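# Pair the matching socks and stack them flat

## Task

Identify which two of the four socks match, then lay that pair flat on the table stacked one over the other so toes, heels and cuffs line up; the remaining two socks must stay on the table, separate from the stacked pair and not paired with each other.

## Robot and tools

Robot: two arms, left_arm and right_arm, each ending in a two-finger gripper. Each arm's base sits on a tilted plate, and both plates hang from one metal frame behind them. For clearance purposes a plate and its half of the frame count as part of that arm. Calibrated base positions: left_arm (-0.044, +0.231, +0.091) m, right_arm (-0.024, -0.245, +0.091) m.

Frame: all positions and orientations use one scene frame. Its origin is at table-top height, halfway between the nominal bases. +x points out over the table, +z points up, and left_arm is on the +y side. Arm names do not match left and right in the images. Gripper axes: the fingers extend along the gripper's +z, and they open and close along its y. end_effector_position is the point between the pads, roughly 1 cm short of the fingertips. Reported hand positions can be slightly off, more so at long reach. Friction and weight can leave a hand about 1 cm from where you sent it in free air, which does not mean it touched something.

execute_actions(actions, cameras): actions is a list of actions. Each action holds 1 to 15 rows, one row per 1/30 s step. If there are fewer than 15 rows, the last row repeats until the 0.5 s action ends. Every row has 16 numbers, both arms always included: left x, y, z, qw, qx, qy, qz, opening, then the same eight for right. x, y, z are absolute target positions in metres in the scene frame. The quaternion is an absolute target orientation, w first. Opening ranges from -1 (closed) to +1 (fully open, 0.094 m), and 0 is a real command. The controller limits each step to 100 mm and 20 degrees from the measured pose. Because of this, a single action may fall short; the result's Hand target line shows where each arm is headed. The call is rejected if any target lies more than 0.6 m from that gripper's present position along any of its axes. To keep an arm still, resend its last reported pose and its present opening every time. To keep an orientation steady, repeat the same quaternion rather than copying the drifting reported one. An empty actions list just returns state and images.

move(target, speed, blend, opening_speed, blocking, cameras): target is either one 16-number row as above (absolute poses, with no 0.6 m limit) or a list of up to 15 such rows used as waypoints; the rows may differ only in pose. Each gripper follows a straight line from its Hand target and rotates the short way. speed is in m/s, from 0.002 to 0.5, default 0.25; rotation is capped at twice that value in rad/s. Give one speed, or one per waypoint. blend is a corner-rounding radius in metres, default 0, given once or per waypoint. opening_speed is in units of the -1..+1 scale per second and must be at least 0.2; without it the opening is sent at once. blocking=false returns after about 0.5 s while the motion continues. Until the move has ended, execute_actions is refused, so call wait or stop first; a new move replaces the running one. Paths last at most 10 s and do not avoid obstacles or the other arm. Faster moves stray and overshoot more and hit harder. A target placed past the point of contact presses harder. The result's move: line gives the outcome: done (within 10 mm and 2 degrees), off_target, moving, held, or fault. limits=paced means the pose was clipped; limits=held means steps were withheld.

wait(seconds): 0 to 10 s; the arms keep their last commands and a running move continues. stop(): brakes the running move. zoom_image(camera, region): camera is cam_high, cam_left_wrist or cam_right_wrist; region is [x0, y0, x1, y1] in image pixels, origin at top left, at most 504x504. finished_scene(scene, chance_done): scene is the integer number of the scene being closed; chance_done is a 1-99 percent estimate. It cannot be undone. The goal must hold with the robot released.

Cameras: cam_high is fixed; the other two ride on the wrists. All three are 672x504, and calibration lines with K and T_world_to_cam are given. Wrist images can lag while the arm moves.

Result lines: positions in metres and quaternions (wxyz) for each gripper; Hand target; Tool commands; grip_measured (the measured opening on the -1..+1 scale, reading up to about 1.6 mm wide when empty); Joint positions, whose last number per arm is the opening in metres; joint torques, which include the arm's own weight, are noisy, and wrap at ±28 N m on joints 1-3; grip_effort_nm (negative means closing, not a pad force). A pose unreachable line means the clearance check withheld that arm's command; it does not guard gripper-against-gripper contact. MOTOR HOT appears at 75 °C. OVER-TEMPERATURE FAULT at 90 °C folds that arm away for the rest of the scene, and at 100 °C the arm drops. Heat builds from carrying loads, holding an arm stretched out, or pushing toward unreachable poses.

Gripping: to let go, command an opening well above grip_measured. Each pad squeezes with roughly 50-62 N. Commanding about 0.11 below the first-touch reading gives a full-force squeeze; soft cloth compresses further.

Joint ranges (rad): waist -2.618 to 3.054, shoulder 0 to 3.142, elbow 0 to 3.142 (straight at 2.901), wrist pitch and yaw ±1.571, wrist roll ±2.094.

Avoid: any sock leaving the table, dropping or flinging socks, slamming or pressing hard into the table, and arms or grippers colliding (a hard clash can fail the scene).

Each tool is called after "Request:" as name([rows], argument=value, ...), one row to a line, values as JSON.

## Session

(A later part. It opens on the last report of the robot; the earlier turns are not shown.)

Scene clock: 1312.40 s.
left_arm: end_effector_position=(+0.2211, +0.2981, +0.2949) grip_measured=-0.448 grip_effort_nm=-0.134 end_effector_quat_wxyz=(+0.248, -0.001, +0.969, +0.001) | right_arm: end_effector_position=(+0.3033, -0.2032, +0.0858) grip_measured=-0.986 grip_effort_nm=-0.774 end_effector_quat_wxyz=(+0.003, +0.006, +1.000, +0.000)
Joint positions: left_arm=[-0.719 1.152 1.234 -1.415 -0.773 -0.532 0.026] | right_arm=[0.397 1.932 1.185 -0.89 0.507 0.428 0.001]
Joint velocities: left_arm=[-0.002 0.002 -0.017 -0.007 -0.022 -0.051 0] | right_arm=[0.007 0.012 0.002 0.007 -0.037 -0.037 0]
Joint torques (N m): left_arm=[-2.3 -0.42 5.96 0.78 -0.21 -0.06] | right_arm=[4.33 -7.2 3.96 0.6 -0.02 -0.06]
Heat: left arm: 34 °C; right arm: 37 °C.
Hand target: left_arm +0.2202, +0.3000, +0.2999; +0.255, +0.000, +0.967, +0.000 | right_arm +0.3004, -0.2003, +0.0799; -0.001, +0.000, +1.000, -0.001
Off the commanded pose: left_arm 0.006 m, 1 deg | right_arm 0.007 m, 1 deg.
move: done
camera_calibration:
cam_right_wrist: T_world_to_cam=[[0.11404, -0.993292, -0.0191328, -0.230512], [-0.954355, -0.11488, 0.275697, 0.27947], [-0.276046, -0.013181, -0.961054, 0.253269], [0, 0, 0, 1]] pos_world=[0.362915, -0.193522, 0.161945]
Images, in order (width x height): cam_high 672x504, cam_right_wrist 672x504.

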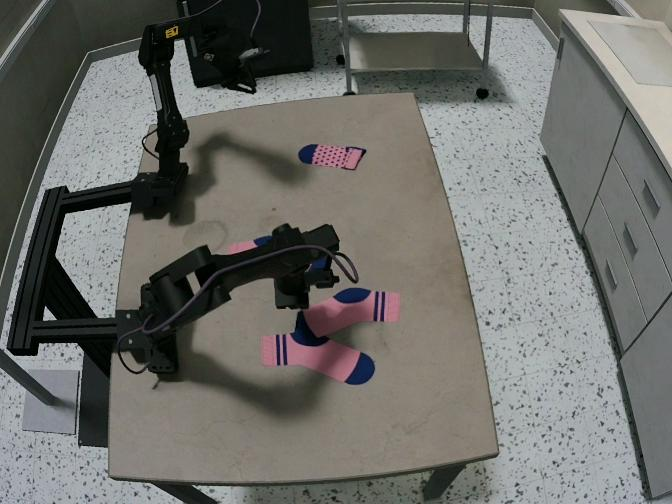

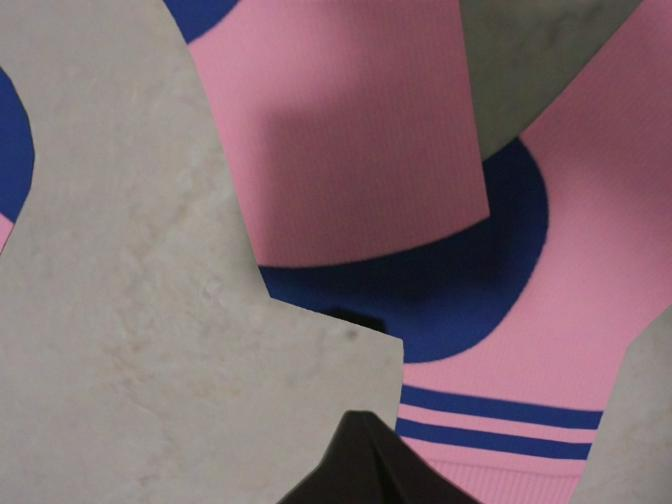

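Request:
zoom_image(camera="cam_right_wrist", region=[255, 220, 435, 380])

Request:
move(target=[0.22,0.3,0.3,0.255,0,0.967,0,-0.45,0.25,-0.2,0.08,0.13,0,0.9915,0,-1], cameras=["cam_right_wrist"])

Request:
zoom_image(camera="cam_right_wrist", region=[200, 130, 450, 320])

Scaled by 2.800.

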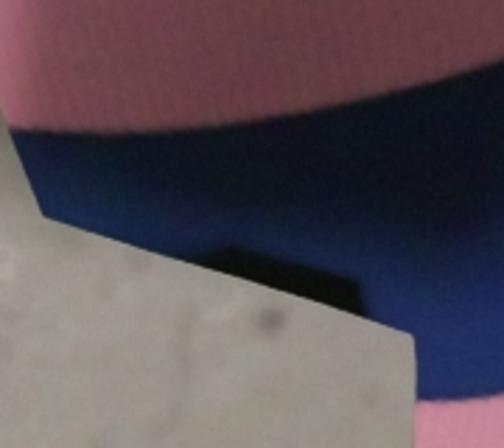

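Scene clock: 1324.47 s.
left_arm: end_effector_position=(+0.2211, +0.2981, +0.2949) grip_measured=-0.448 grip_effort_nm=-0.129 end_effector_quat_wxyz=(+0.248, -0.001, +0.969, +0.001) | right_arm: end_effector_position=(+0.2506, -0.1998, +0.0780) grip_measured=-0.986 grip_effort_nm=-0.769 end_effector_quat_wxyz=(+0.117, +0.002, +0.993, +0.002)
Joint positions: left_arm=[-0.719 1.152 1.234 -1.415 -0.773 -0.532 0.026] | right_arm=[0.516 1.664 0.722 -0.521 0.599 0.429 0.001]
Joint velocities: left_arm=[-0.007 -0.017 0.002 -0.037 0.007 -0.022 0] | right_arm=[-0.007 0.002 -0.012 0.022 -0.007 -0.007 0.001]
Joint torques (N m): left_arm=[-2.17 -0.5 5.86 0.81 -0.2 -0.09] | right_arm=[4.08 -6.97 3.67 1 0.16 0.02]
Heat: left arm: 34 °C; right arm: 36 °C.
Hand target: left_arm +0.2202, +0.3000, +0.2999; +0.255, +0.000, +0.967, +0.000 | right_arm +0.2501, -0.1995, +0.0810; +0.129, +0.002, +0.992, +0.003
Off the commanded pose: left_arm 0.006 m, 1 deg | right_arm 0.002 m, 1 deg.
move: done
camera_calibration:
cam_right_wrist: T_world_to_cam=[[0.125116, -0.992133, 0.00430426, -0.22565], [-0.990837, -0.124728, 0.0518111, 0.256283], [-0.0508666, -0.0107472, -0.998648, 0.17826], [0, 0, 0, 1]] pos_world=[0.291234, -0.189993, 0.165712]
Images, in order (width x height): cam_right_wrist 672x504.

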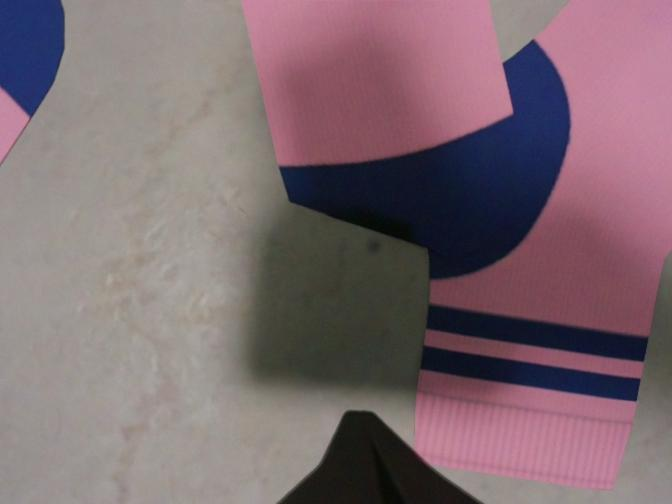

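Scaled by 2.016.

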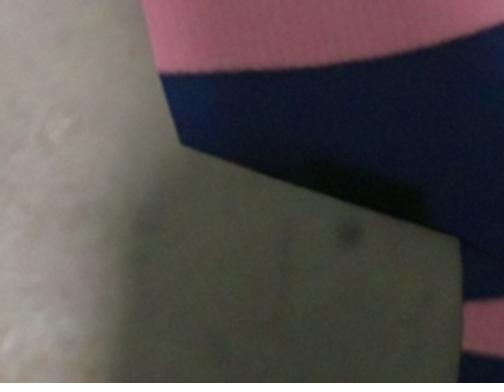

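Request:
move([
  [0.22,0.3,0.3,0.255,0,0.967,0,-0.45,0.3,-0.203,0.07,0,0.707,0.707,0,-0.5],
  [0.22,0.3,0.3,0.255,0,0.967,0,-0.45,0.3,-0.203,0.0,0,0.707,0.707,0,-0.5],
], speed=[0.15,0.06], cameras=["cam_right_wrist"])

Request:
zoom_image(camera="cam_right_wrist", region=[180, 200, 520, 504])

Scene clock: 1342.07 s.
left_arm: end_effector_position=(+0.2211, +0.2981, +0.2949) grip_measured=-0.448 grip_effort_nm=-0.129 end_effector_quat_wxyz=(+0.248, -0.001, +0.969, +0.001) | right_arm: end_effector_position=(+0.3089, -0.2062, +0.0167) grip_measured=-0.502 grip_effort_nm=0.100 end_effector_quat_wxyz=(+0.008, +0.709, +0.706, +0.007)
Joint positions: left_arm=[-0.719 1.152 1.234 -1.415 -0.773 -0.532 0.026] | right_arm=[0.285 2.043 1.068 -0.582 0.516 1.854 0.023]
Joint velocities: left_arm=[0.007 0.002 0.002 -0.007 -0.022 0.022 0.001] | right_arm=[-0.007 -0.007 0.017 -0.037 -0.125 -0.081 0]
Joint torques (N m): left_arm=[-2.07 -0.54 5.89 0.77 -0.26 -0.08] | right_arm=[3.38 -5.61 2.28 0.97 0.01 -0.1]
Heat: left arm: 34 °C; right arm: 36 °C.
Hand target: left_arm +0.2202, +0.3000, +0.2999; +0.255, +0.000, +0.967, +0.000 | right_arm +0.2999, -0.2042, -0.0004; +0.002, +0.706, +0.708, -0.003
Off the commanded pose: left_arm 0.006 m, 1 deg | right_arm 0.019 m, 1 deg.
move: off_target (right_arm)
camera_calibration:
cam_right_wrist: T_world_to_cam=[[-0.991615, -0.122002, -0.0426168, 0.286107], [-0.12906, 0.951844, 0.278094, 0.268491], [0.00663669, 0.281262, -0.959608, 0.161685], [0, 0, 0, 1]] pos_world=[0.317287, -0.266132, 0.092682]
Images, in order (width x height): cam_right_wrist 672x504.

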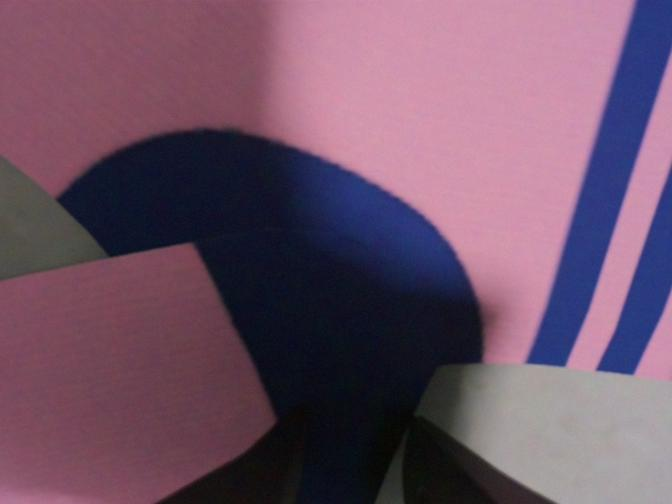

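Scaled by 1.482.

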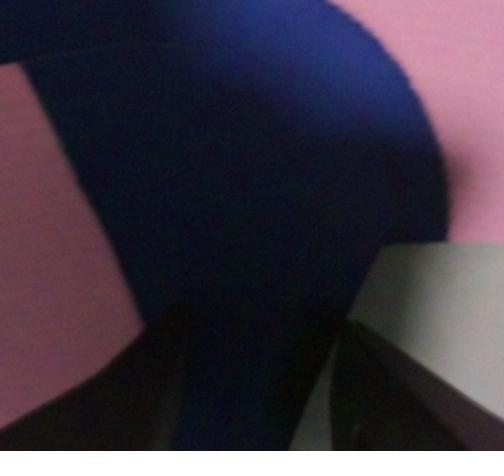

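Request:
move(target=[0.22,0.3,0.3,0.255,0,0.967,0,-0.45,0.3,-0.206,-0.004,0,0.707,0.707,0,-1], opening_speed=0.8, cameras=["cam_right_wrist"])

Request:
zoom_image(camera="cam_right_wrist", region=[180, 200, 520, 504])

Request:
move(target=[0.22,0.3,0.3,0.255,0,0.967,0,-0.45,0.295,-0.206,0.05,0,0.707,0.707,0,-1], speed=0.08)

Request:
zoom_image(camera="cam_high", region=[240, 260, 420, 400])

Scene clock: 1348.53 s.
left_arm: end_effector_position=(+0.2211, +0.2981, +0.2949) grip_measured=-0.448 grip_effort_nm=-0.134 end_effector_quat_wxyz=(+0.248, -0.001, +0.969, +0.001) | right_arm: end_effector_position=(+0.3179, -0.2056, +0.0160) grip_measured=-0.970 grip_effort_nm=-0.994 end_effector_quat_wxyz=(+0.018, +0.713, +0.701, +0.022)
Joint positions: left_arm=[-0.719 1.152 1.234 -1.415 -0.773 -0.532 0.026] | right_arm=[0.281 2.043 1.066 -0.538 0.52 1.841 0.001]
Joint velocities: left_arm=[-0.012 0.012 0.002 -0.051 -0.022 -0.037 0] | right_arm=[-0.002 -0.007 -0.007 -0.037 0.037 0.022 -0.001]
Joint torques (N m): left_arm=[-2.17 -0.51 6.01 0.8 -0.24 -0.07] | right_arm=[2.78 -6.06 1.73 0.71 -0.11 -0.07]
Heat: left arm: 34 °C; right arm: 35 °C.
Hand target: left_arm +0.2202, +0.3000, +0.2999; +0.255, +0.000, +0.967, +0.000 | right_arm +0.2995, -0.2063, -0.0027; +0.000, +0.707, +0.707, +0.000
Off the commanded pose: left_arm 0.006 m, 1 deg | right_arm 0.027 m, 3 deg.
move: off_target (right_arm)
camera_calibration:
cam_right_wrist: T_world_to_cam=[[-0.990915, -0.109911, -0.07751, 0.29792], [-0.127405, 0.951748, 0.279183, 0.26864], [0.0430846, 0.286522, -0.957104, 0.150283], [0, 0, 0, 1]] pos_world=[0.322965, -0.265992, 0.0919281]
Images, in order (width x height): cam_right_wrist 672x504.

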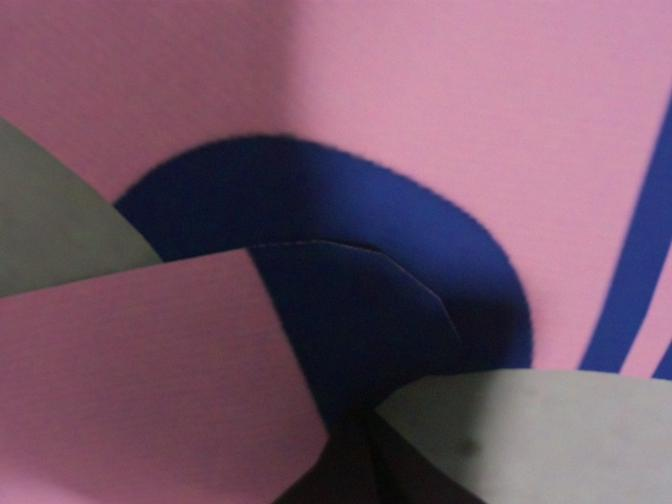

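Scaled by 1.482.

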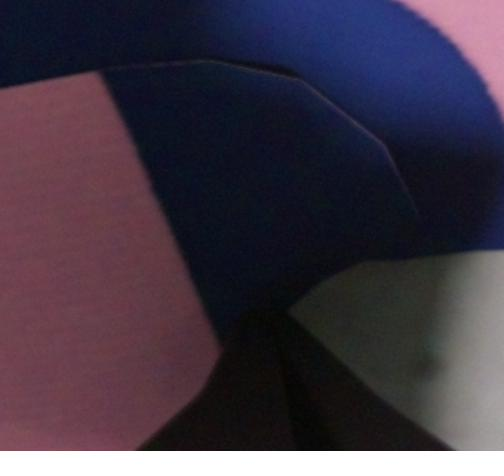

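Scene clock: 1349.90 s.
left_arm: end_effector_position=(+0.2211, +0.2981, +0.2949) grip_measured=-0.448 grip_effort_nm=-0.134 end_effector_quat_wxyz=(+0.248, -0.001, +0.969, +0.001) | right_arm: end_effector_position=(+0.2917, -0.2070, +0.0390) grip_measured=-0.975 grip_effort_nm=-1.048 end_effector_quat_wxyz=(-0.003, +0.707, +0.708, -0.008)
Joint positions: left_arm=[-0.719 1.152 1.234 -1.415 -0.773 -0.532 0.026] | right_arm=[0.328 1.983 1.066 -0.708 0.51 1.919 0.001]
Joint velocities: left_arm=[0.007 -0.012 0.007 -0.007 -0.081 0.022 0] | right_arm=[-0.012 0.007 0.007 -0.037 0.037 -0.007 0]
Joint torques (N m): left_arm=[-2.03 -0.34 5.94 0.8 -0.24 -0.09] | right_arm=[5.59 -10.44 5.15 0.1 -0.03 0.1]
Heat: left arm: 34 °C; right arm: 36 °C.
Hand target: left_arm +0.2202, +0.3000, +0.2999; +0.255, +0.000, +0.967, +0.000 | right_arm +0.2947, -0.2056, +0.0497; +0.000, +0.707, +0.708, +0.001
Off the commanded pose: left_arm 0.006 m, 1 deg | right_arm 0.012 m, 1 deg.
move: off_target (right_arm)
camera_calibration:
cam_left_wrist: T_world_to_cam=[[0.105646, -0.992722, 0.0578015, 0.256972], [-0.963775, -0.116534, -0.239913, 0.361934], [0.244903, -0.0303618, -0.969072, 0.327352], [0, 0, 0, 1]] pos_world=[0.241506, 0.307218, 0.389207]
cam_right_wrist: T_world_to_cam=[[-0.991822, -0.127527, -0.00512404, 0.267368], [-0.12396, 0.952972, 0.276546, 0.259628], [-0.0303839, 0.274919, -0.960987, 0.193018], [0, 0, 0, 1]] pos_world=[0.30323, -0.266387, 0.115059]

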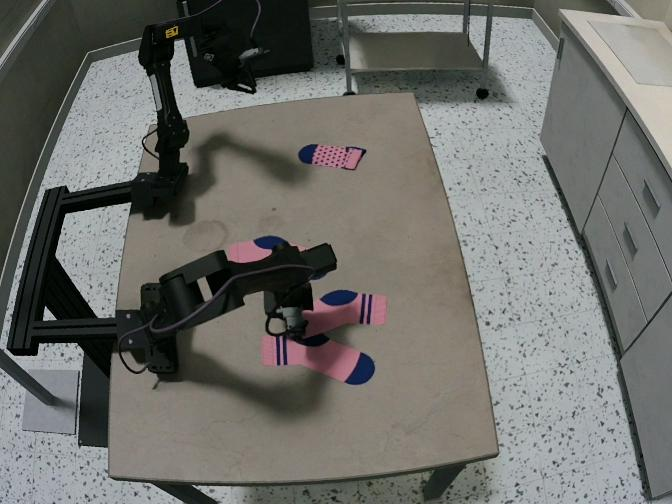

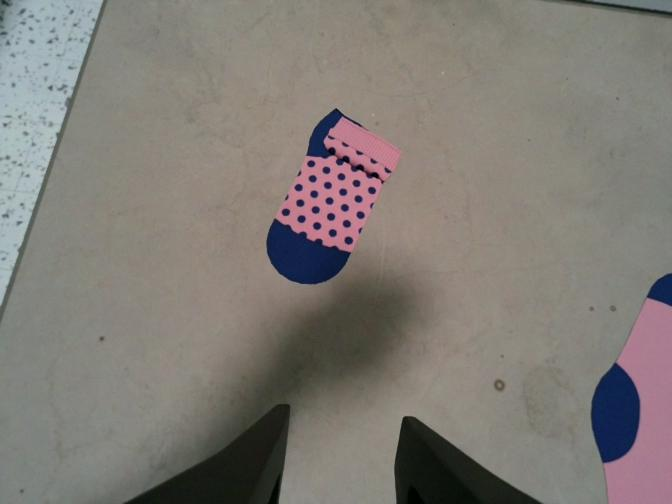

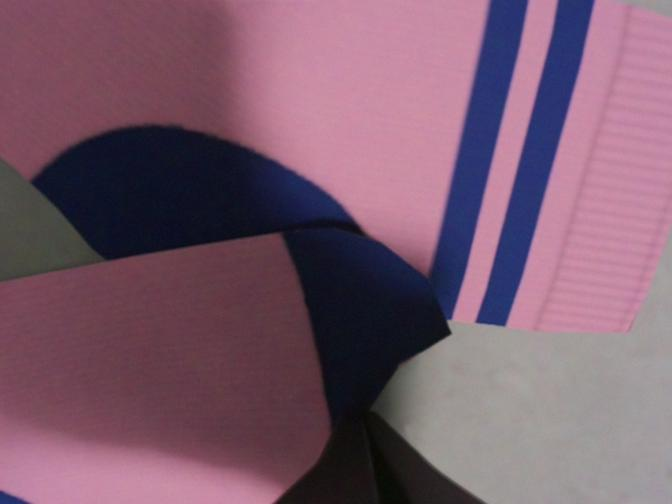

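Scaled by 2.800.

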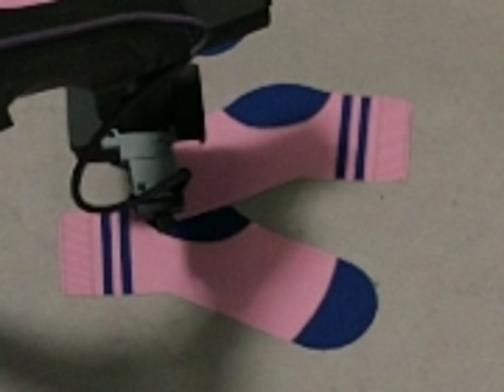

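Request:
move(target=[0.22,0.3,0.3,0.255,0,0.967,0,-0.45,0.30,-0.206,0.14,0,0.707,0.707,0,-1], speed=0.12, cameras=["cam_high","cam_right_wrist"])

Request:
zoom_image(camera="cam_right_wrist", region=[180, 200, 520, 504])

Request:
zoom_image(camera="cam_high", region=[240, 240, 420, 380])

Scene clock: 1355.80 s.
left_arm: end_effector_position=(+0.2211, +0.2981, +0.2949) grip_measured=-0.448 grip_effort_nm=-0.134 end_effector_quat_wxyz=(+0.248, -0.001, +0.969, +0.001) | right_arm: end_effector_position=(+0.2951, -0.2066, +0.1270) grip_measured=-0.975 grip_effort_nm=-1.053 end_effector_quat_wxyz=(-0.004, +0.705, +0.709, -0.012)
Joint positions: left_arm=[-0.719 1.152 1.234 -1.415 -0.773 -0.532 0.026] | right_arm=[0.457 1.89 1.283 -1.097 0.498 2.066 0.001]
Joint velocities: left_arm=[0.012 -0.012 -0.012 -0.051 0.037 -0.007 0] | right_arm=[0.012 0.007 -0.002 -0.007 -0.007 0.037 0]
Joint torques (N m): left_arm=[-2.07 -0.43 5.79 0.82 -0.22 -0.06] | right_arm=[5.5 -9.73 6.95 0.11 -0.04 0.07]
Heat: left arm: 34 °C; right arm: 37 °C.
Hand target: left_arm +0.2202, +0.3000, +0.2999; +0.255, +0.000, +0.967, +0.000 | right_arm +0.2988, -0.2058, +0.1404; -0.001, +0.707, +0.707, +0.002
Off the commanded pose: left_arm 0.006 m, 1 deg | right_arm 0.014 m, 1 deg.
move: off_target (right_arm)
camera_calibration:
cam_right_wrist: T_world_to_cam=[[-0.991312, -0.131516, 0.00223798, 0.269298], [-0.125866, 0.953392, 0.27423, 0.236245], [-0.0381992, 0.271565, -0.961662, 0.279222], [0, 0, 0, 1]] pos_world=[0.30736, -0.265644, 0.203129]
Images, in order (width x height): cam_high 672x504, cam_right_wrist 672x504.

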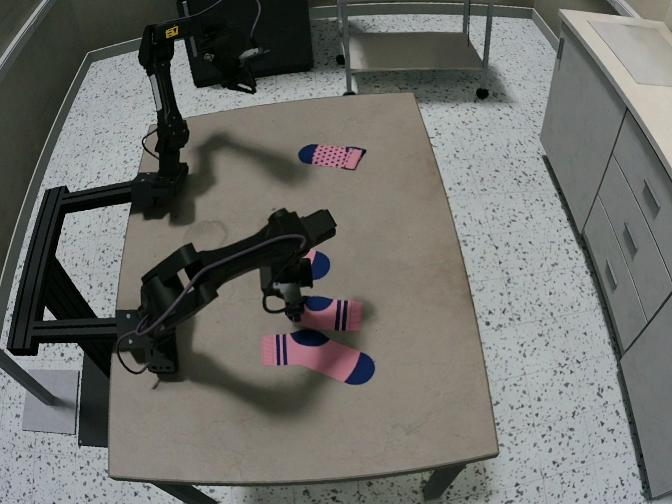

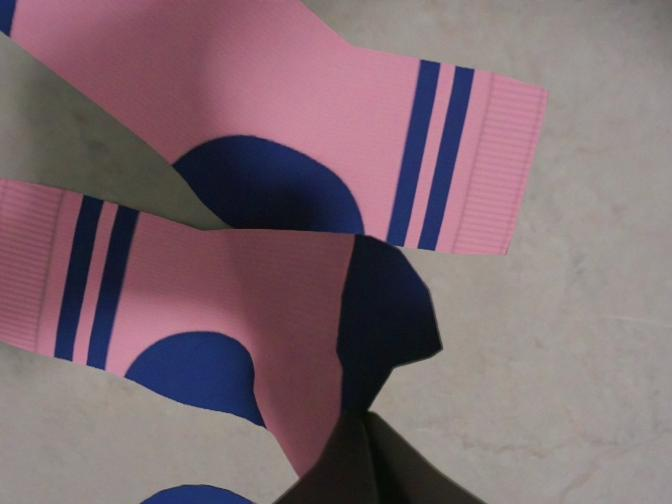

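Scaled by 1.482.

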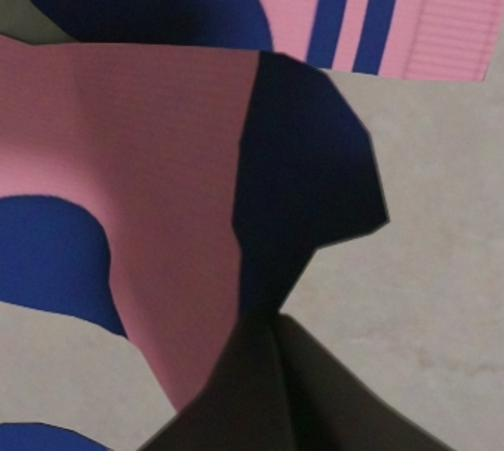

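Scaled by 2.800.

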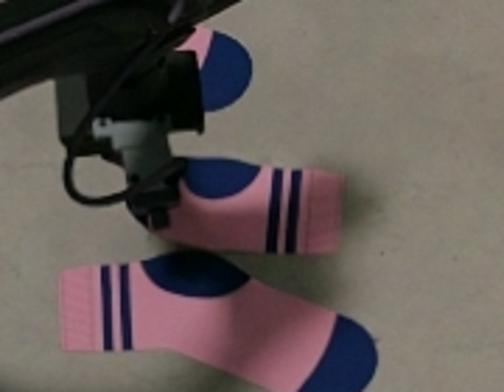

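Request:
move([
  [0.22,0.3,0.3,0.255,0,0.967,0,-0.45,0.26,-0.206,0.06,0,0.707,0.707,0,-1],
  [0.22,0.3,0.3,0.255,0,0.967,0,-0.45,0.23,-0.206,0.008,0,0.707,0.707,0,-1],
], speed=[0.15,0.08], cameras=["cam_right_wrist"])

Request:
zoom_image(camera="cam_right_wrist", region=[180, 200, 520, 504])

Request:
move(target=[0.22,0.3,0.3,0.255,0,0.967,0,-0.45,0.23,-0.206,0.008,0,0.707,0.707,0,-0.6], opening_speed=0.8, cameras=[])

Request:
move(target=[0.22,0.3,0.3,0.255,0,0.967,0,-0.45,0.25,-0.206,0.1,0,0.707,0.707,0,-0.6], cameras=["cam_right_wrist","cam_high"])

Request:
zoom_image(camera="cam_right_wrist", region=[180, 150, 520, 454])

Scene clock: 1366.47 s.
left_arm: end_effector_position=(+0.2211, +0.2981, +0.2949) grip_measured=-0.448 grip_effort_nm=-0.129 end_effector_quat_wxyz=(+0.248, -0.001, +0.969, +0.001) | right_arm: end_effector_position=(+0.2324, -0.2070, +0.0155) grip_measured=-0.976 grip_effort_nm=-1.048 end_effector_quat_wxyz=(-0.005, +0.707, +0.707, -0.002)
Joint positions: left_arm=[-0.719 1.152 1.234 -1.415 -0.773 -0.532 0.026] | right_arm=[0.345 1.891 0.773 -0.506 0.5 1.935 0.001]
Joint velocities: left_arm=[-0.007 0.012 -0.027 0.007 -0.037 0.022 0.001] | right_arm=[-0.022 0.002 0.007 0.037 -0.007 0.007 0]
Joint torques (N m): left_arm=[-1.91 -0.51 5.82 0.81 -0.19 -0.09] | right_arm=[3.08 -5 2.37 0.96 0.1 -0.09]
Heat: left arm: 34 °C; right arm: 37 °C.
Hand target: left_arm +0.2202, +0.3000, +0.2999; +0.255, +0.000, +0.967, +0.000 | right_arm +0.2311, -0.2063, +0.0074; +0.000, +0.707, +0.707, -0.002
Off the commanded pose: left_arm 0.006 m, 1 deg | right_arm 0.008 m, 1 deg.
move: done
camera_calibration:
cam_right_wrist: T_world_to_cam=[[-0.991882, -0.126672, -0.0111477, 0.208736], [-0.124531, 0.949881, 0.286739, 0.258101], [-0.0257329, 0.285799, -0.957944, 0.16974], [0, 0, 0, 1]] pos_world=[0.243551, -0.267235, 0.0909209]
Images, in order (width x height): cam_right_wrist 672x504.

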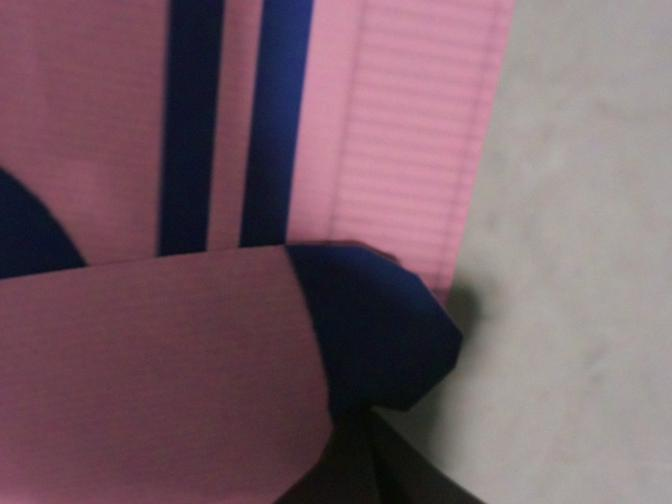

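Scaled by 1.482.

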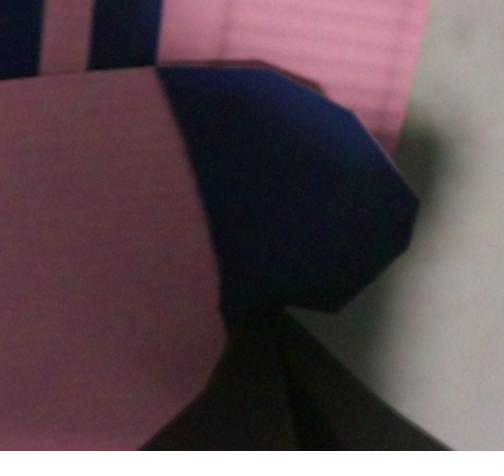

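Scene clock: 1367.20 s.
left_arm: end_effector_position=(+0.2211, +0.2981, +0.2949) grip_measured=-0.448 grip_effort_nm=-0.144 end_effector_quat_wxyz=(+0.248, -0.001, +0.969, +0.001) | right_arm: end_effector_position=(+0.2296, -0.2064, +0.0148) grip_measured=-0.603 grip_effort_nm=0.134 end_effector_quat_wxyz=(-0.008, +0.705, +0.709, -0.004)
Joint positions: left_arm=[-0.719 1.152 1.234 -1.415 -0.773 -0.532 0.026] | right_arm=[0.347 1.891 0.766 -0.506 0.496 1.935 0.019]
Joint velocities: left_arm=[-0.017 -0.002 0.002 0.037 0.007 -0.037 0.001] | right_arm=[-0.017 -0.007 -0.007 -0.051 -0.066 -0.007 -0.001]
Joint torques (N m): left_arm=[-2.03 -0.43 5.82 0.75 -0.21 -0.06] | right_arm=[3.12 -5.55 2.36 0.95 0.11 -0.07]
Heat: left arm: 34 °C; right arm: 37 °C.
Hand target: left_arm +0.2202, +0.3000, +0.2999; +0.255, +0.000, +0.967, +0.000 | right_arm +0.2299, -0.2061, +0.0083; +0.000, +0.707, +0.707, -0.001
Off the commanded pose: left_arm 0.006 m, 1 deg | right_arm 0.007 m, 1 deg.
move: done
No camera images: "cameras" was empty.

Scene clock: 1368.53 s.
left_arm: end_effector_position=(+0.2211, +0.2981, +0.2949) grip_measured=-0.448 grip_effort_nm=-0.134 end_effector_quat_wxyz=(+0.248, -0.001, +0.969, +0.001) | right_arm: end_effector_position=(+0.2484, -0.2076, +0.0946) grip_measured=-0.602 grip_effort_nm=0.100 end_effector_quat_wxyz=(-0.001, +0.709, +0.705, -0.001)
Joint positions: left_arm=[-0.719 1.152 1.234 -1.415 -0.773 -0.532 0.026] | right_arm=[0.467 1.769 0.98 -0.894 0.496 2.076 0.019]
Joint velocities: left_arm=[-0.002 -0.002 -0.002 -0.007 0.007 0.051 0] | right_arm=[-0.012 0.017 0.002 0.022 0.037 -0.007 0]
Joint torques (N m): left_arm=[-2.13 -0.38 5.76 0.74 -0.23 -0.05] | right_arm=[4.67 -6.79 6.06 0.1 -0.03 0.11]
Heat: left arm: 34 °C; right arm: 37 °C.
Hand target: left_arm +0.2202, +0.3000, +0.2999; +0.255, +0.000, +0.967, +0.000 | right_arm +0.2491, -0.2058, +0.1009; -0.001, +0.707, +0.707, +0.002
Off the commanded pose: left_arm 0.006 m, 1 deg | right_arm 0.006 m, 0 deg.
move: done
camera_calibration:
cam_right_wrist: T_world_to_cam=[[-0.992505, -0.120724, -0.0189634, 0.227454], [-0.121141, 0.951534, 0.282679, 0.237815], [-0.0160817, 0.282857, -0.959027, 0.243228], [0, 0, 0, 1]] pos_world=[0.25847, -0.267629, 0.170351]
Images, in order (width x height): cam_high 672x504, cam_right_wrist 672x504.

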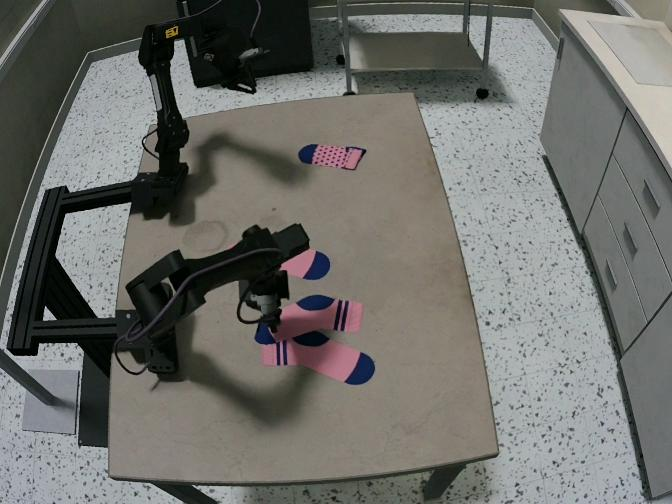

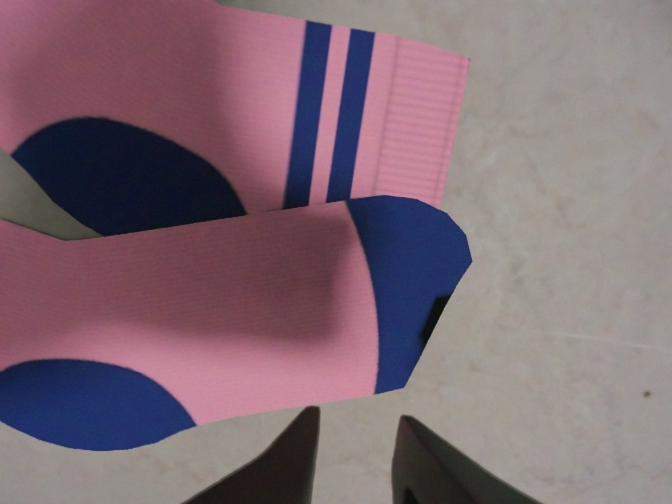

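Scaled by 1.482.

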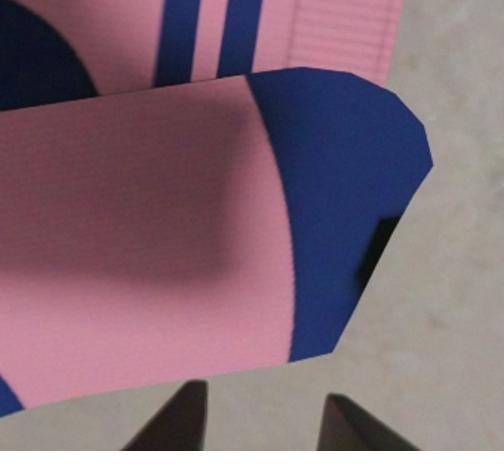

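Request:
move(target=[0.22,0.3,0.3,0.255,0,0.967,0,-0.45,0.25,-0.24,0.05,0,0.707,0.707,0,-1], cameras=["cam_right_wrist"])

Request:
zoom_image(camera="cam_right_wrist", region=[340, 120, 560, 320])

Scene clock: 1378.47 s.
left_arm: end_effector_position=(+0.2211, +0.2981, +0.2949) grip_measured=-0.448 grip_effort_nm=-0.139 end_effector_quat_wxyz=(+0.248, -0.001, +0.969, +0.001) | right_arm: end_effector_position=(+0.2526, -0.2393, +0.0506) grip_measured=-0.986 grip_effort_nm=-0.769 end_effector_quat_wxyz=(-0.004, +0.709, +0.705, -0.002)
Joint positions: left_arm=[-0.719 1.152 1.234 -1.415 -0.773 -0.532 0.026] | right_arm=[0.289 1.769 0.872 -0.696 0.504 1.875 0.001]
Joint velocities: left_arm=[-0.012 0.007 0.007 0.022 0.037 -0.022 0] | right_arm=[0.012 -0.007 0.012 0.066 0.007 -0.007 -0.001]
Joint torques (N m): left_arm=[-1.91 -0.49 5.78 0.8 -0.25 -0.07] | right_arm=[3.43 -7.51 3.08 0.49 0.08 -0.1]
Heat: left arm: 34 °C; right arm: 36 °C.
Hand target: left_arm +0.2202, +0.3000, +0.2999; +0.255, +0.000, +0.967, +0.000 | right_arm +0.2502, -0.2410, +0.0496; +0.001, +0.707, +0.707, -0.002
Off the commanded pose: left_arm 0.006 m, 1 deg | right_arm 0.003 m, 1 deg.
move: done
camera_calibration:
cam_right_wrist: T_world_to_cam=[[-0.992527, -0.121381, -0.012479, 0.226547], [-0.119888, 0.951019, 0.284937, 0.28037], [-0.0227184, 0.284304, -0.958465, 0.211996], [0, 0, 0, 1]] pos_world=[0.263283, -0.299411, 0.12613]
Images, in order (width x height): cam_right_wrist 672x504.

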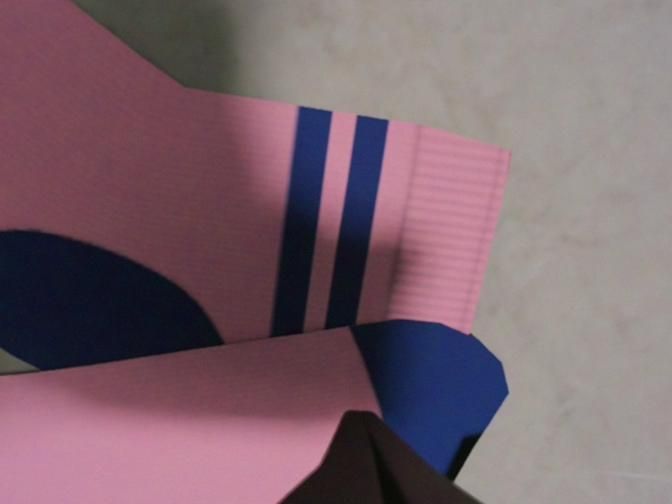

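Scaled by 2.291.

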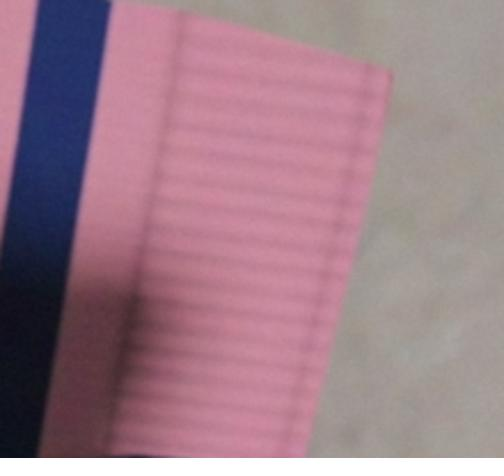

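Request:
move([
  [0.22,0.3,0.3,0.255,0,0.967,0,-0.45,0.214,-0.194,0.04,0,0.707,0.707,0,-1],
  [0.22,0.3,0.3,0.255,0,0.967,0,-0.45,0.212,-0.194,0.011,0,0.707,0.707,0,-1],
  [0.22,0.3,0.3,0.255,0,0.967,0,-0.45,0.17,-0.177,0.011,0,0.707,0.707,0,-1],
  [0.22,0.3,0.3,0.255,0,0.967,0,-0.45,0.17,-0.177,0.05,0,0.707,0.707,0,-1],
  [0.22,0.3,0.3,0.255,0,0.967,0,-0.45,0.25,-0.206,0.1,0,0.707,0.707,0,-1],
], speed=[0.15,0.05,0.05,0.1,0.2], cameras=["cam_right_wrist"])

Request:
zoom_image(camera="cam_right_wrist", region=[300, 170, 520, 420])

Scene clock: 1390.50 s.
left_arm: end_effector_position=(+0.2211, +0.2981, +0.2949) grip_measured=-0.448 grip_effort_nm=-0.134 end_effector_quat_wxyz=(+0.248, -0.001, +0.969, +0.001) | right_arm: end_effector_position=(+0.2492, -0.2025, +0.1005) grip_measured=-0.986 grip_effort_nm=-0.774 end_effector_quat_wxyz=(-0.004, +0.713, +0.701, +0.014)
Joint positions: left_arm=[-0.719 1.152 1.234 -1.415 -0.773 -0.532 0.026] | right_arm=[0.482 1.751 0.979 -0.891 0.481 2.09 0.001]
Joint velocities: left_arm=[0.012 -0.002 -0.007 -0.007 -0.022 0.051 -0.001] | right_arm=[0.002 0.007 0.002 -0.022 0.007 0.007 0]
Joint torques (N m): left_arm=[-2.02 -0.51 5.96 0.76 -0.23 -0.06] | right_arm=[3.4 -5 6.24 0.18 0.12 -0.07]
Heat: left arm: 34 °C; right arm: 35 °C.
Hand target: left_arm +0.2202, +0.3000, +0.2999; +0.255, +0.000, +0.967, +0.000 | right_arm +0.2497, -0.2049, +0.1005; -0.001, +0.707, +0.707, +0.003
Off the commanded pose: left_arm 0.006 m, 1 deg | right_arm 0.004 m, 2 deg.
move: done
camera_calibration:
cam_right_wrist: T_world_to_cam=[[-0.993324, -0.109175, -0.037254, 0.23338], [-0.115338, 0.945685, 0.303935, 0.22669], [0.0020483, 0.306203, -0.951964, 0.2469], [0, 0, 0, 1]] pos_world=[0.257463, -0.264499, 0.174836]
Images, in order (width x height): cam_right_wrist 672x504.

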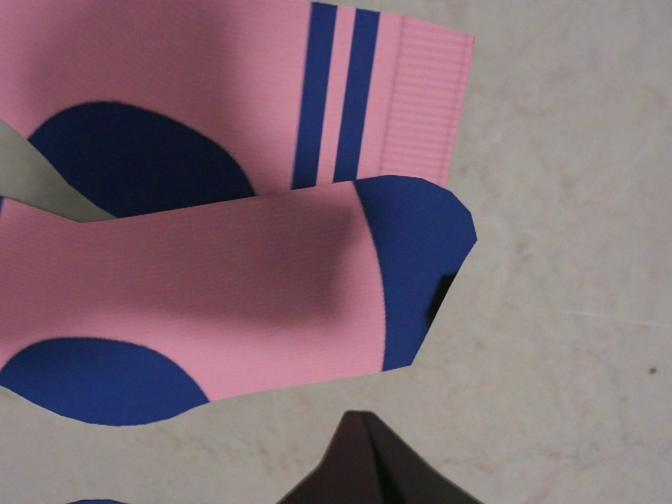

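Scaled by 2.016.

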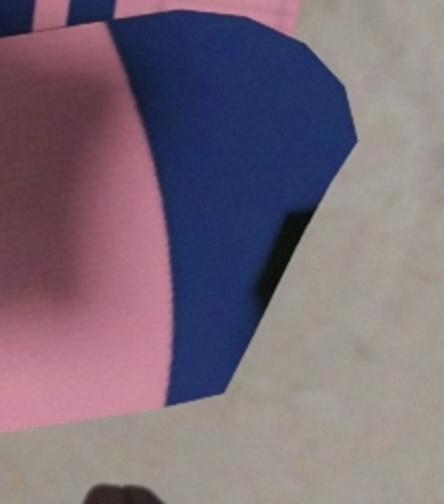

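Request:
move([
  [0.22,0.3,0.3,0.255,0,0.967,0,-0.45,0.210,-0.196,0.04,0,0.707,0.707,0,-1],
  [0.22,0.3,0.3,0.255,0,0.967,0,-0.45,0.207,-0.195,0.002,0,0.707,0.707,0,-1],
  [0.22,0.3,0.3,0.255,0,0.967,0,-0.45,0.16,-0.177,0.002,0,0.707,0.707,0,-1],
  [0.22,0.3,0.3,0.255,0,0.967,0,-0.45,0.15,-0.175,0.05,0,0.707,0.707,0,-1],
  [0.22,0.3,0.3,0.255,0,0.967,0,-0.45,0.23,-0.206,0.1,0,0.707,0.707,0,-1],
], speed=[0.15,0.05,0.1,0.1,0.2], cameras=["cam_right_wrist"])

Request:
zoom_image(camera="cam_right_wrist", region=[300, 170, 520, 420])

Scene clock: 1408.17 s.
left_arm: end_effector_position=(+0.2211, +0.2981, +0.2949) grip_measured=-0.448 grip_effort_nm=-0.134 end_effector_quat_wxyz=(+0.248, -0.001, +0.969, +0.001) | right_arm: end_effector_position=(+0.2297, -0.2026, +0.1000) grip_measured=-0.986 grip_effort_nm=-0.774 end_effector_quat_wxyz=(-0.005, +0.705, +0.709, +0.014)
Joint positions: left_arm=[-0.719 1.152 1.234 -1.415 -0.773 -0.532 0.026] | right_arm=[0.512 1.7 0.905 -0.882 0.476 2.1 0.001]
Joint velocities: left_arm=[0.007 0.007 -0.002 -0.007 -0.022 -0.051 0] | right_arm=[0.012 -0.012 0.012 0.007 -0.037 0.007 0]
Joint torques (N m): left_arm=[-1.99 -0.55 5.81 0.84 -0.24 -0.09] | right_arm=[2.93 -4.49 6.12 0.18 0.12 0.09]
Heat: left arm: 34 °C; right arm: 34 °C.
Hand target: left_arm +0.2202, +0.3000, +0.2999; +0.255, +0.000, +0.967, +0.000 | right_arm +0.2301, -0.2059, +0.0999; -0.001, +0.705, +0.710, +0.003
Off the commanded pose: left_arm 0.006 m, 1 deg | right_arm 0.003 m, 2 deg.
joint sent to its limit (right arm) — joint 6 (wrist roll), upper limit. The joint targets still meet the commanded pose.
move: done
camera_calibration:
cam_right_wrist: T_world_to_cam=[[-0.990482, -0.132318, -0.0379054, 0.208741], [-0.137559, 0.94216, 0.305634, 0.228864], [-0.00472802, 0.307939, -0.951394, 0.248345], [0, 0, 0, 1]] pos_world=[0.239411, -0.264482, 0.174238]
Images, in order (width x height): cam_right_wrist 672x504.

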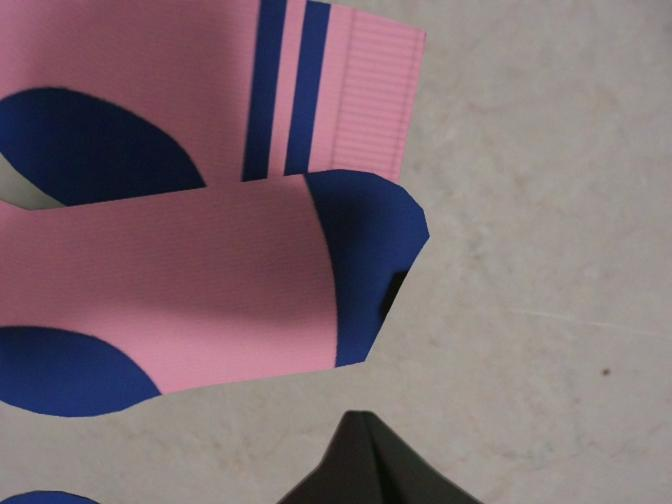

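Scaled by 2.016.

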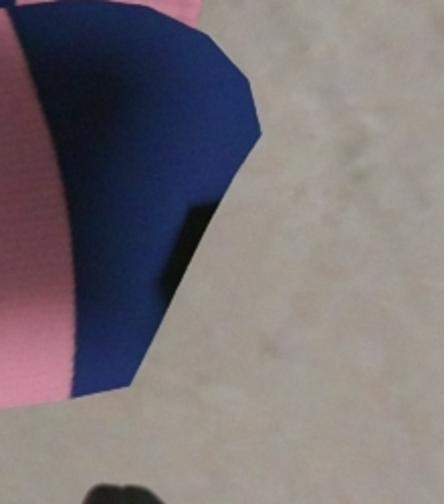

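Request:
move([
  [0.22,0.3,0.3,0.255,0,0.967,0,-0.45,0.208,-0.190,0.06,0,0.233,0.972,0,-0.4],
  [0.22,0.3,0.3,0.255,0,0.967,0,-0.45,0.206,-0.190,0.002,0,0.233,0.972,0,-0.4],
], speed=[0.15,0.06], cameras=["cam_right_wrist"])

Request:
zoom_image(camera="cam_right_wrist", region=[180, 200, 520, 504])

Scene clock: 1422.67 s.
left_arm: end_effector_position=(+0.2211, +0.2981, +0.2949) grip_measured=-0.448 grip_effort_nm=-0.134 end_effector_quat_wxyz=(+0.248, -0.001, +0.969, +0.001) | right_arm: end_effector_position=(+0.2067, -0.1903, +0.0130) grip_measured=-0.402 grip_effort_nm=0.090 end_effector_quat_wxyz=(-0.007, +0.226, +0.974, +0.000)
Joint positions: left_arm=[-0.719 1.152 1.234 -1.415 -0.773 -0.532 0.026] | right_arm=[0.429 1.902 0.701 -0.473 0.493 0.918 0.028]
Joint velocities: left_arm=[-0.002 -0.012 0.007 0.037 -0.037 -0.007 0.001] | right_arm=[-0.007 -0.022 0.012 -0.022 -0.037 -0.022 0.001]
Joint torques (N m): left_arm=[-2.17 -0.5 5.85 0.78 -0.22 -0.05] | right_arm=[2.24 -3.71 2.04 1.21 0.12 -0.07]
Heat: left arm: 34 °C; right arm: 34 °C.
Hand target: left_arm +0.2202, +0.3000, +0.2999; +0.255, +0.000, +0.967, +0.000 | right_arm +0.2065, -0.1901, +0.0019; -0.001, +0.233, +0.972, -0.002
Off the commanded pose: left_arm 0.006 m, 1 deg | right_arm 0.011 m, 1 deg.
move: off_target (right_arm)
camera_calibration:
cam_right_wrist: T_world_to_cam=[[-0.324652, -0.945645, -0.0188913, -0.108373], [-0.905509, 0.304979, 0.295028, 0.278345], [-0.27323, 0.112888, -0.955302, 0.180107], [0, 0, 0, 1]] pos_world=[0.266071, -0.207703, 0.0878891]
Images, in order (width x height): cam_right_wrist 672x504.

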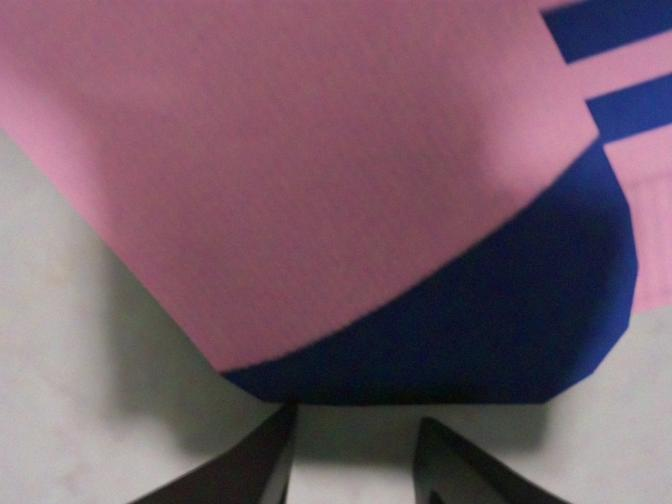

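Scaled by 1.482.

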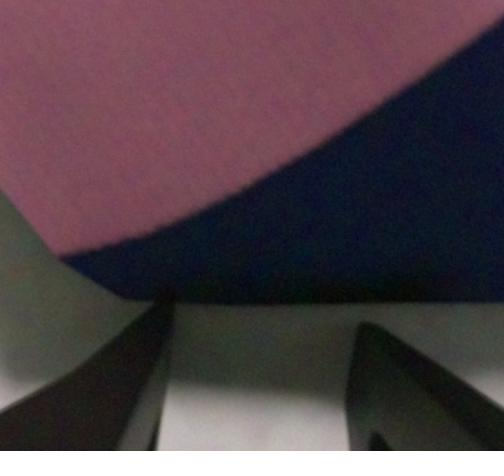

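Request:
move([
  [0.22,0.3,0.3,0.255,0,0.967,0,-0.45,0.212,-0.201,0.035,0,0.233,0.972,0,-0.4],
  [0.22,0.3,0.3,0.255,0,0.967,0,-0.45,0.212,-0.201,0.0,0,0.233,0.972,0,-0.4],
], speed=[0.15,0.06], cameras=["cam_right_wrist"])

Request:
move(target=[0.22,0.3,0.3,0.255,0,0.967,0,-0.45,0.212,-0.201,-0.003,0,0.233,0.972,0,-1], opening_speed=0.8, cameras=["cam_right_wrist"])

Request:
move(target=[0.22,0.3,0.3,0.255,0,0.967,0,-0.45,0.2,-0.196,0.06,0,0.233,0.972,0,-1], speed=0.1, cameras=["cam_right_wrist"])

Scene clock: 1428.83 s.
left_arm: end_effector_position=(+0.2211, +0.2981, +0.2949) grip_measured=-0.448 grip_effort_nm=-0.134 end_effector_quat_wxyz=(+0.248, -0.001, +0.969, +0.001) | right_arm: end_effector_position=(+0.2138, -0.2013, +0.0147) grip_measured=-0.402 grip_effort_nm=0.095 end_effector_quat_wxyz=(-0.004, +0.228, +0.974, +0.004)
Joint positions: left_arm=[-0.719 1.152 1.234 -1.415 -0.773 -0.532 0.026] | right_arm=[0.384 1.866 0.701 -0.474 0.494 0.866 0.028]
Joint velocities: left_arm=[0.022 -0.017 0.002 -0.022 0.022 0.081 -0.002] | right_arm=[0.007 -0.017 -0.017 -0.051 -0.037 0.022 0.002]
Joint torques (N m): left_arm=[-2.09 -0.54 5.87 0.81 -0.22 -0.05] | right_arm=[1.89 -3.07 1.83 1.26 0.13 -0.08]
Heat: left arm: 34 °C; right arm: 34 °C.
Hand target: left_arm +0.2202, +0.3000, +0.2999; +0.255, +0.000, +0.967, +0.000 | right_arm +0.2113, -0.2020, +0.0013; -0.001, +0.233, +0.972, -0.001
Off the commanded pose: left_arm 0.006 m, 1 deg | right_arm 0.015 m, 1 deg.
move: off_target (right_arm)
camera_calibration:
cam_right_wrist: T_world_to_cam=[[-0.327699, -0.944389, -0.0272632, -0.115459], [-0.906608, 0.306207, 0.290344, 0.288148], [-0.26585, 0.119862, -0.956534, 0.184821], [0, 0, 0, 1]] pos_world=[0.272536, -0.219424, 0.0899781]
Images, in order (width x height): cam_right_wrist 672x504.

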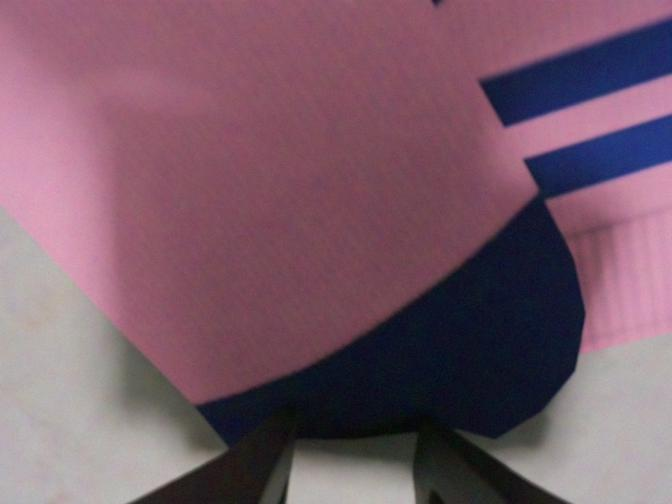

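Scene clock: 1429.80 s.
left_arm: end_effector_position=(+0.2211, +0.2981, +0.2949) grip_measured=-0.448 grip_effort_nm=-0.134 end_effector_quat_wxyz=(+0.248, -0.001, +0.969, +0.001) | right_arm: end_effector_position=(+0.2193, -0.1957, +0.0147) grip_measured=-0.986 grip_effort_nm=-0.799 end_effector_quat_wxyz=(+0.003, +0.232, +0.972, +0.019)
Joint positions: left_arm=[-0.719 1.152 1.234 -1.415 -0.773 -0.532 0.026] | right_arm=[0.384 1.866 0.699 -0.439 0.477 0.859 0.001]
Joint velocities: left_arm=[0.012 -0.007 -0.002 0.037 -0.051 -0.125 0] | right_arm=[-0.012 -0.002 -0.017 -0.007 0.007 0.007 0]
Joint torques (N m): left_arm=[-2.11 -0.46 5.85 0.79 -0.22 -0.05] | right_arm=[1.63 -2.47 1.7 1.1 0.3 -0.08]
Heat: left arm: 34 °C; right arm: 34 °C.
Hand target: left_arm +0.2202, +0.3000, +0.2999; +0.255, +0.000, +0.967, +0.000 | right_arm +0.2113, -0.2013, -0.0012; -0.001, +0.233, +0.972, +0.000
Off the commanded pose: left_arm 0.006 m, 1 deg | right_arm 0.020 m, 2 deg.
move: off_target (right_arm)
camera_calibration:
cam_right_wrist: T_world_to_cam=[[-0.334913, -0.940378, -0.059343, -0.105451], [-0.909787, 0.306344, 0.280071, 0.29229], [-0.245194, 0.147789, -0.958143, 0.186489], [0, 0, 0, 1]] pos_world=[0.276331, -0.216266, 0.090563]
Images, in order (width x height): cam_right_wrist 672x504.

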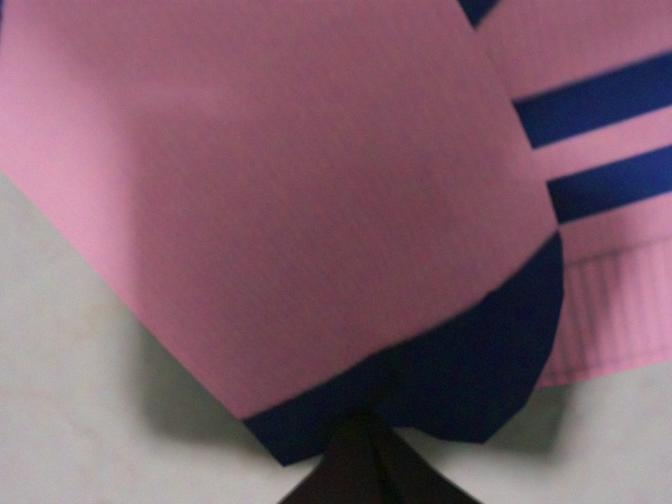

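Scene clock: 1431.20 s.
left_arm: end_effector_position=(+0.2211, +0.2981, +0.2949) grip_measured=-0.448 grip_effort_nm=-0.134 end_effector_quat_wxyz=(+0.248, -0.001, +0.969, +0.001) | right_arm: end_effector_position=(+0.1916, -0.1984, +0.0510) grip_measured=-0.986 grip_effort_nm=-0.794 end_effector_quat_wxyz=(-0.009, +0.229, +0.973, -0.007)
Joint positions: left_arm=[-0.719 1.152 1.234 -1.415 -0.773 -0.532 0.026] | right_arm=[0.511 1.76 0.709 -0.681 0.489 1.023 0.001]
Joint velocities: left_arm=[-0.007 -0.017 -0.002 0.022 0.007 -0.051 0.001] | right_arm=[-0.007 0.022 -0.002 0.007 -0.022 0.022 -0.001]
Joint torques (N m): left_arm=[-2.09 -0.47 5.96 0.76 -0.23 -0.06] | right_arm=[4.19 -6.95 6.08 0.14 -0.01 0.11]
Heat: left arm: 34 °C; right arm: 34 °C.
Hand target: left_arm +0.2202, +0.3000, +0.2999; +0.255, +0.000, +0.967, +0.000 | right_arm +0.1994, -0.1954, +0.0602; +0.001, +0.233, +0.973, +0.002
Off the commanded pose: left_arm 0.006 m, 1 deg | right_arm 0.013 m, 1 deg.
move: off_target (right_arm)
camera_calibration:
cam_right_wrist: T_world_to_cam=[[-0.330215, -0.943897, -0.00416182, -0.119581], [-0.901239, 0.313975, 0.298642, 0.256756], [-0.280581, 0.102367, -0.954356, 0.212459], [0, 0, 0, 1]] pos_world=[0.251523, -0.215236, 0.125586]
Images, in order (width x height): cam_right_wrist 672x504.

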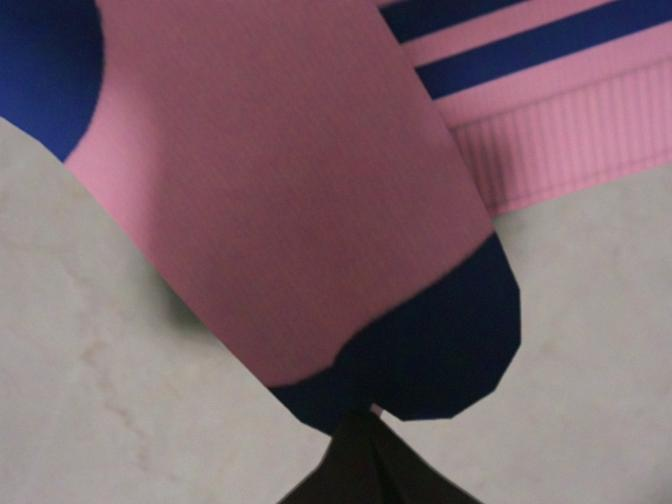

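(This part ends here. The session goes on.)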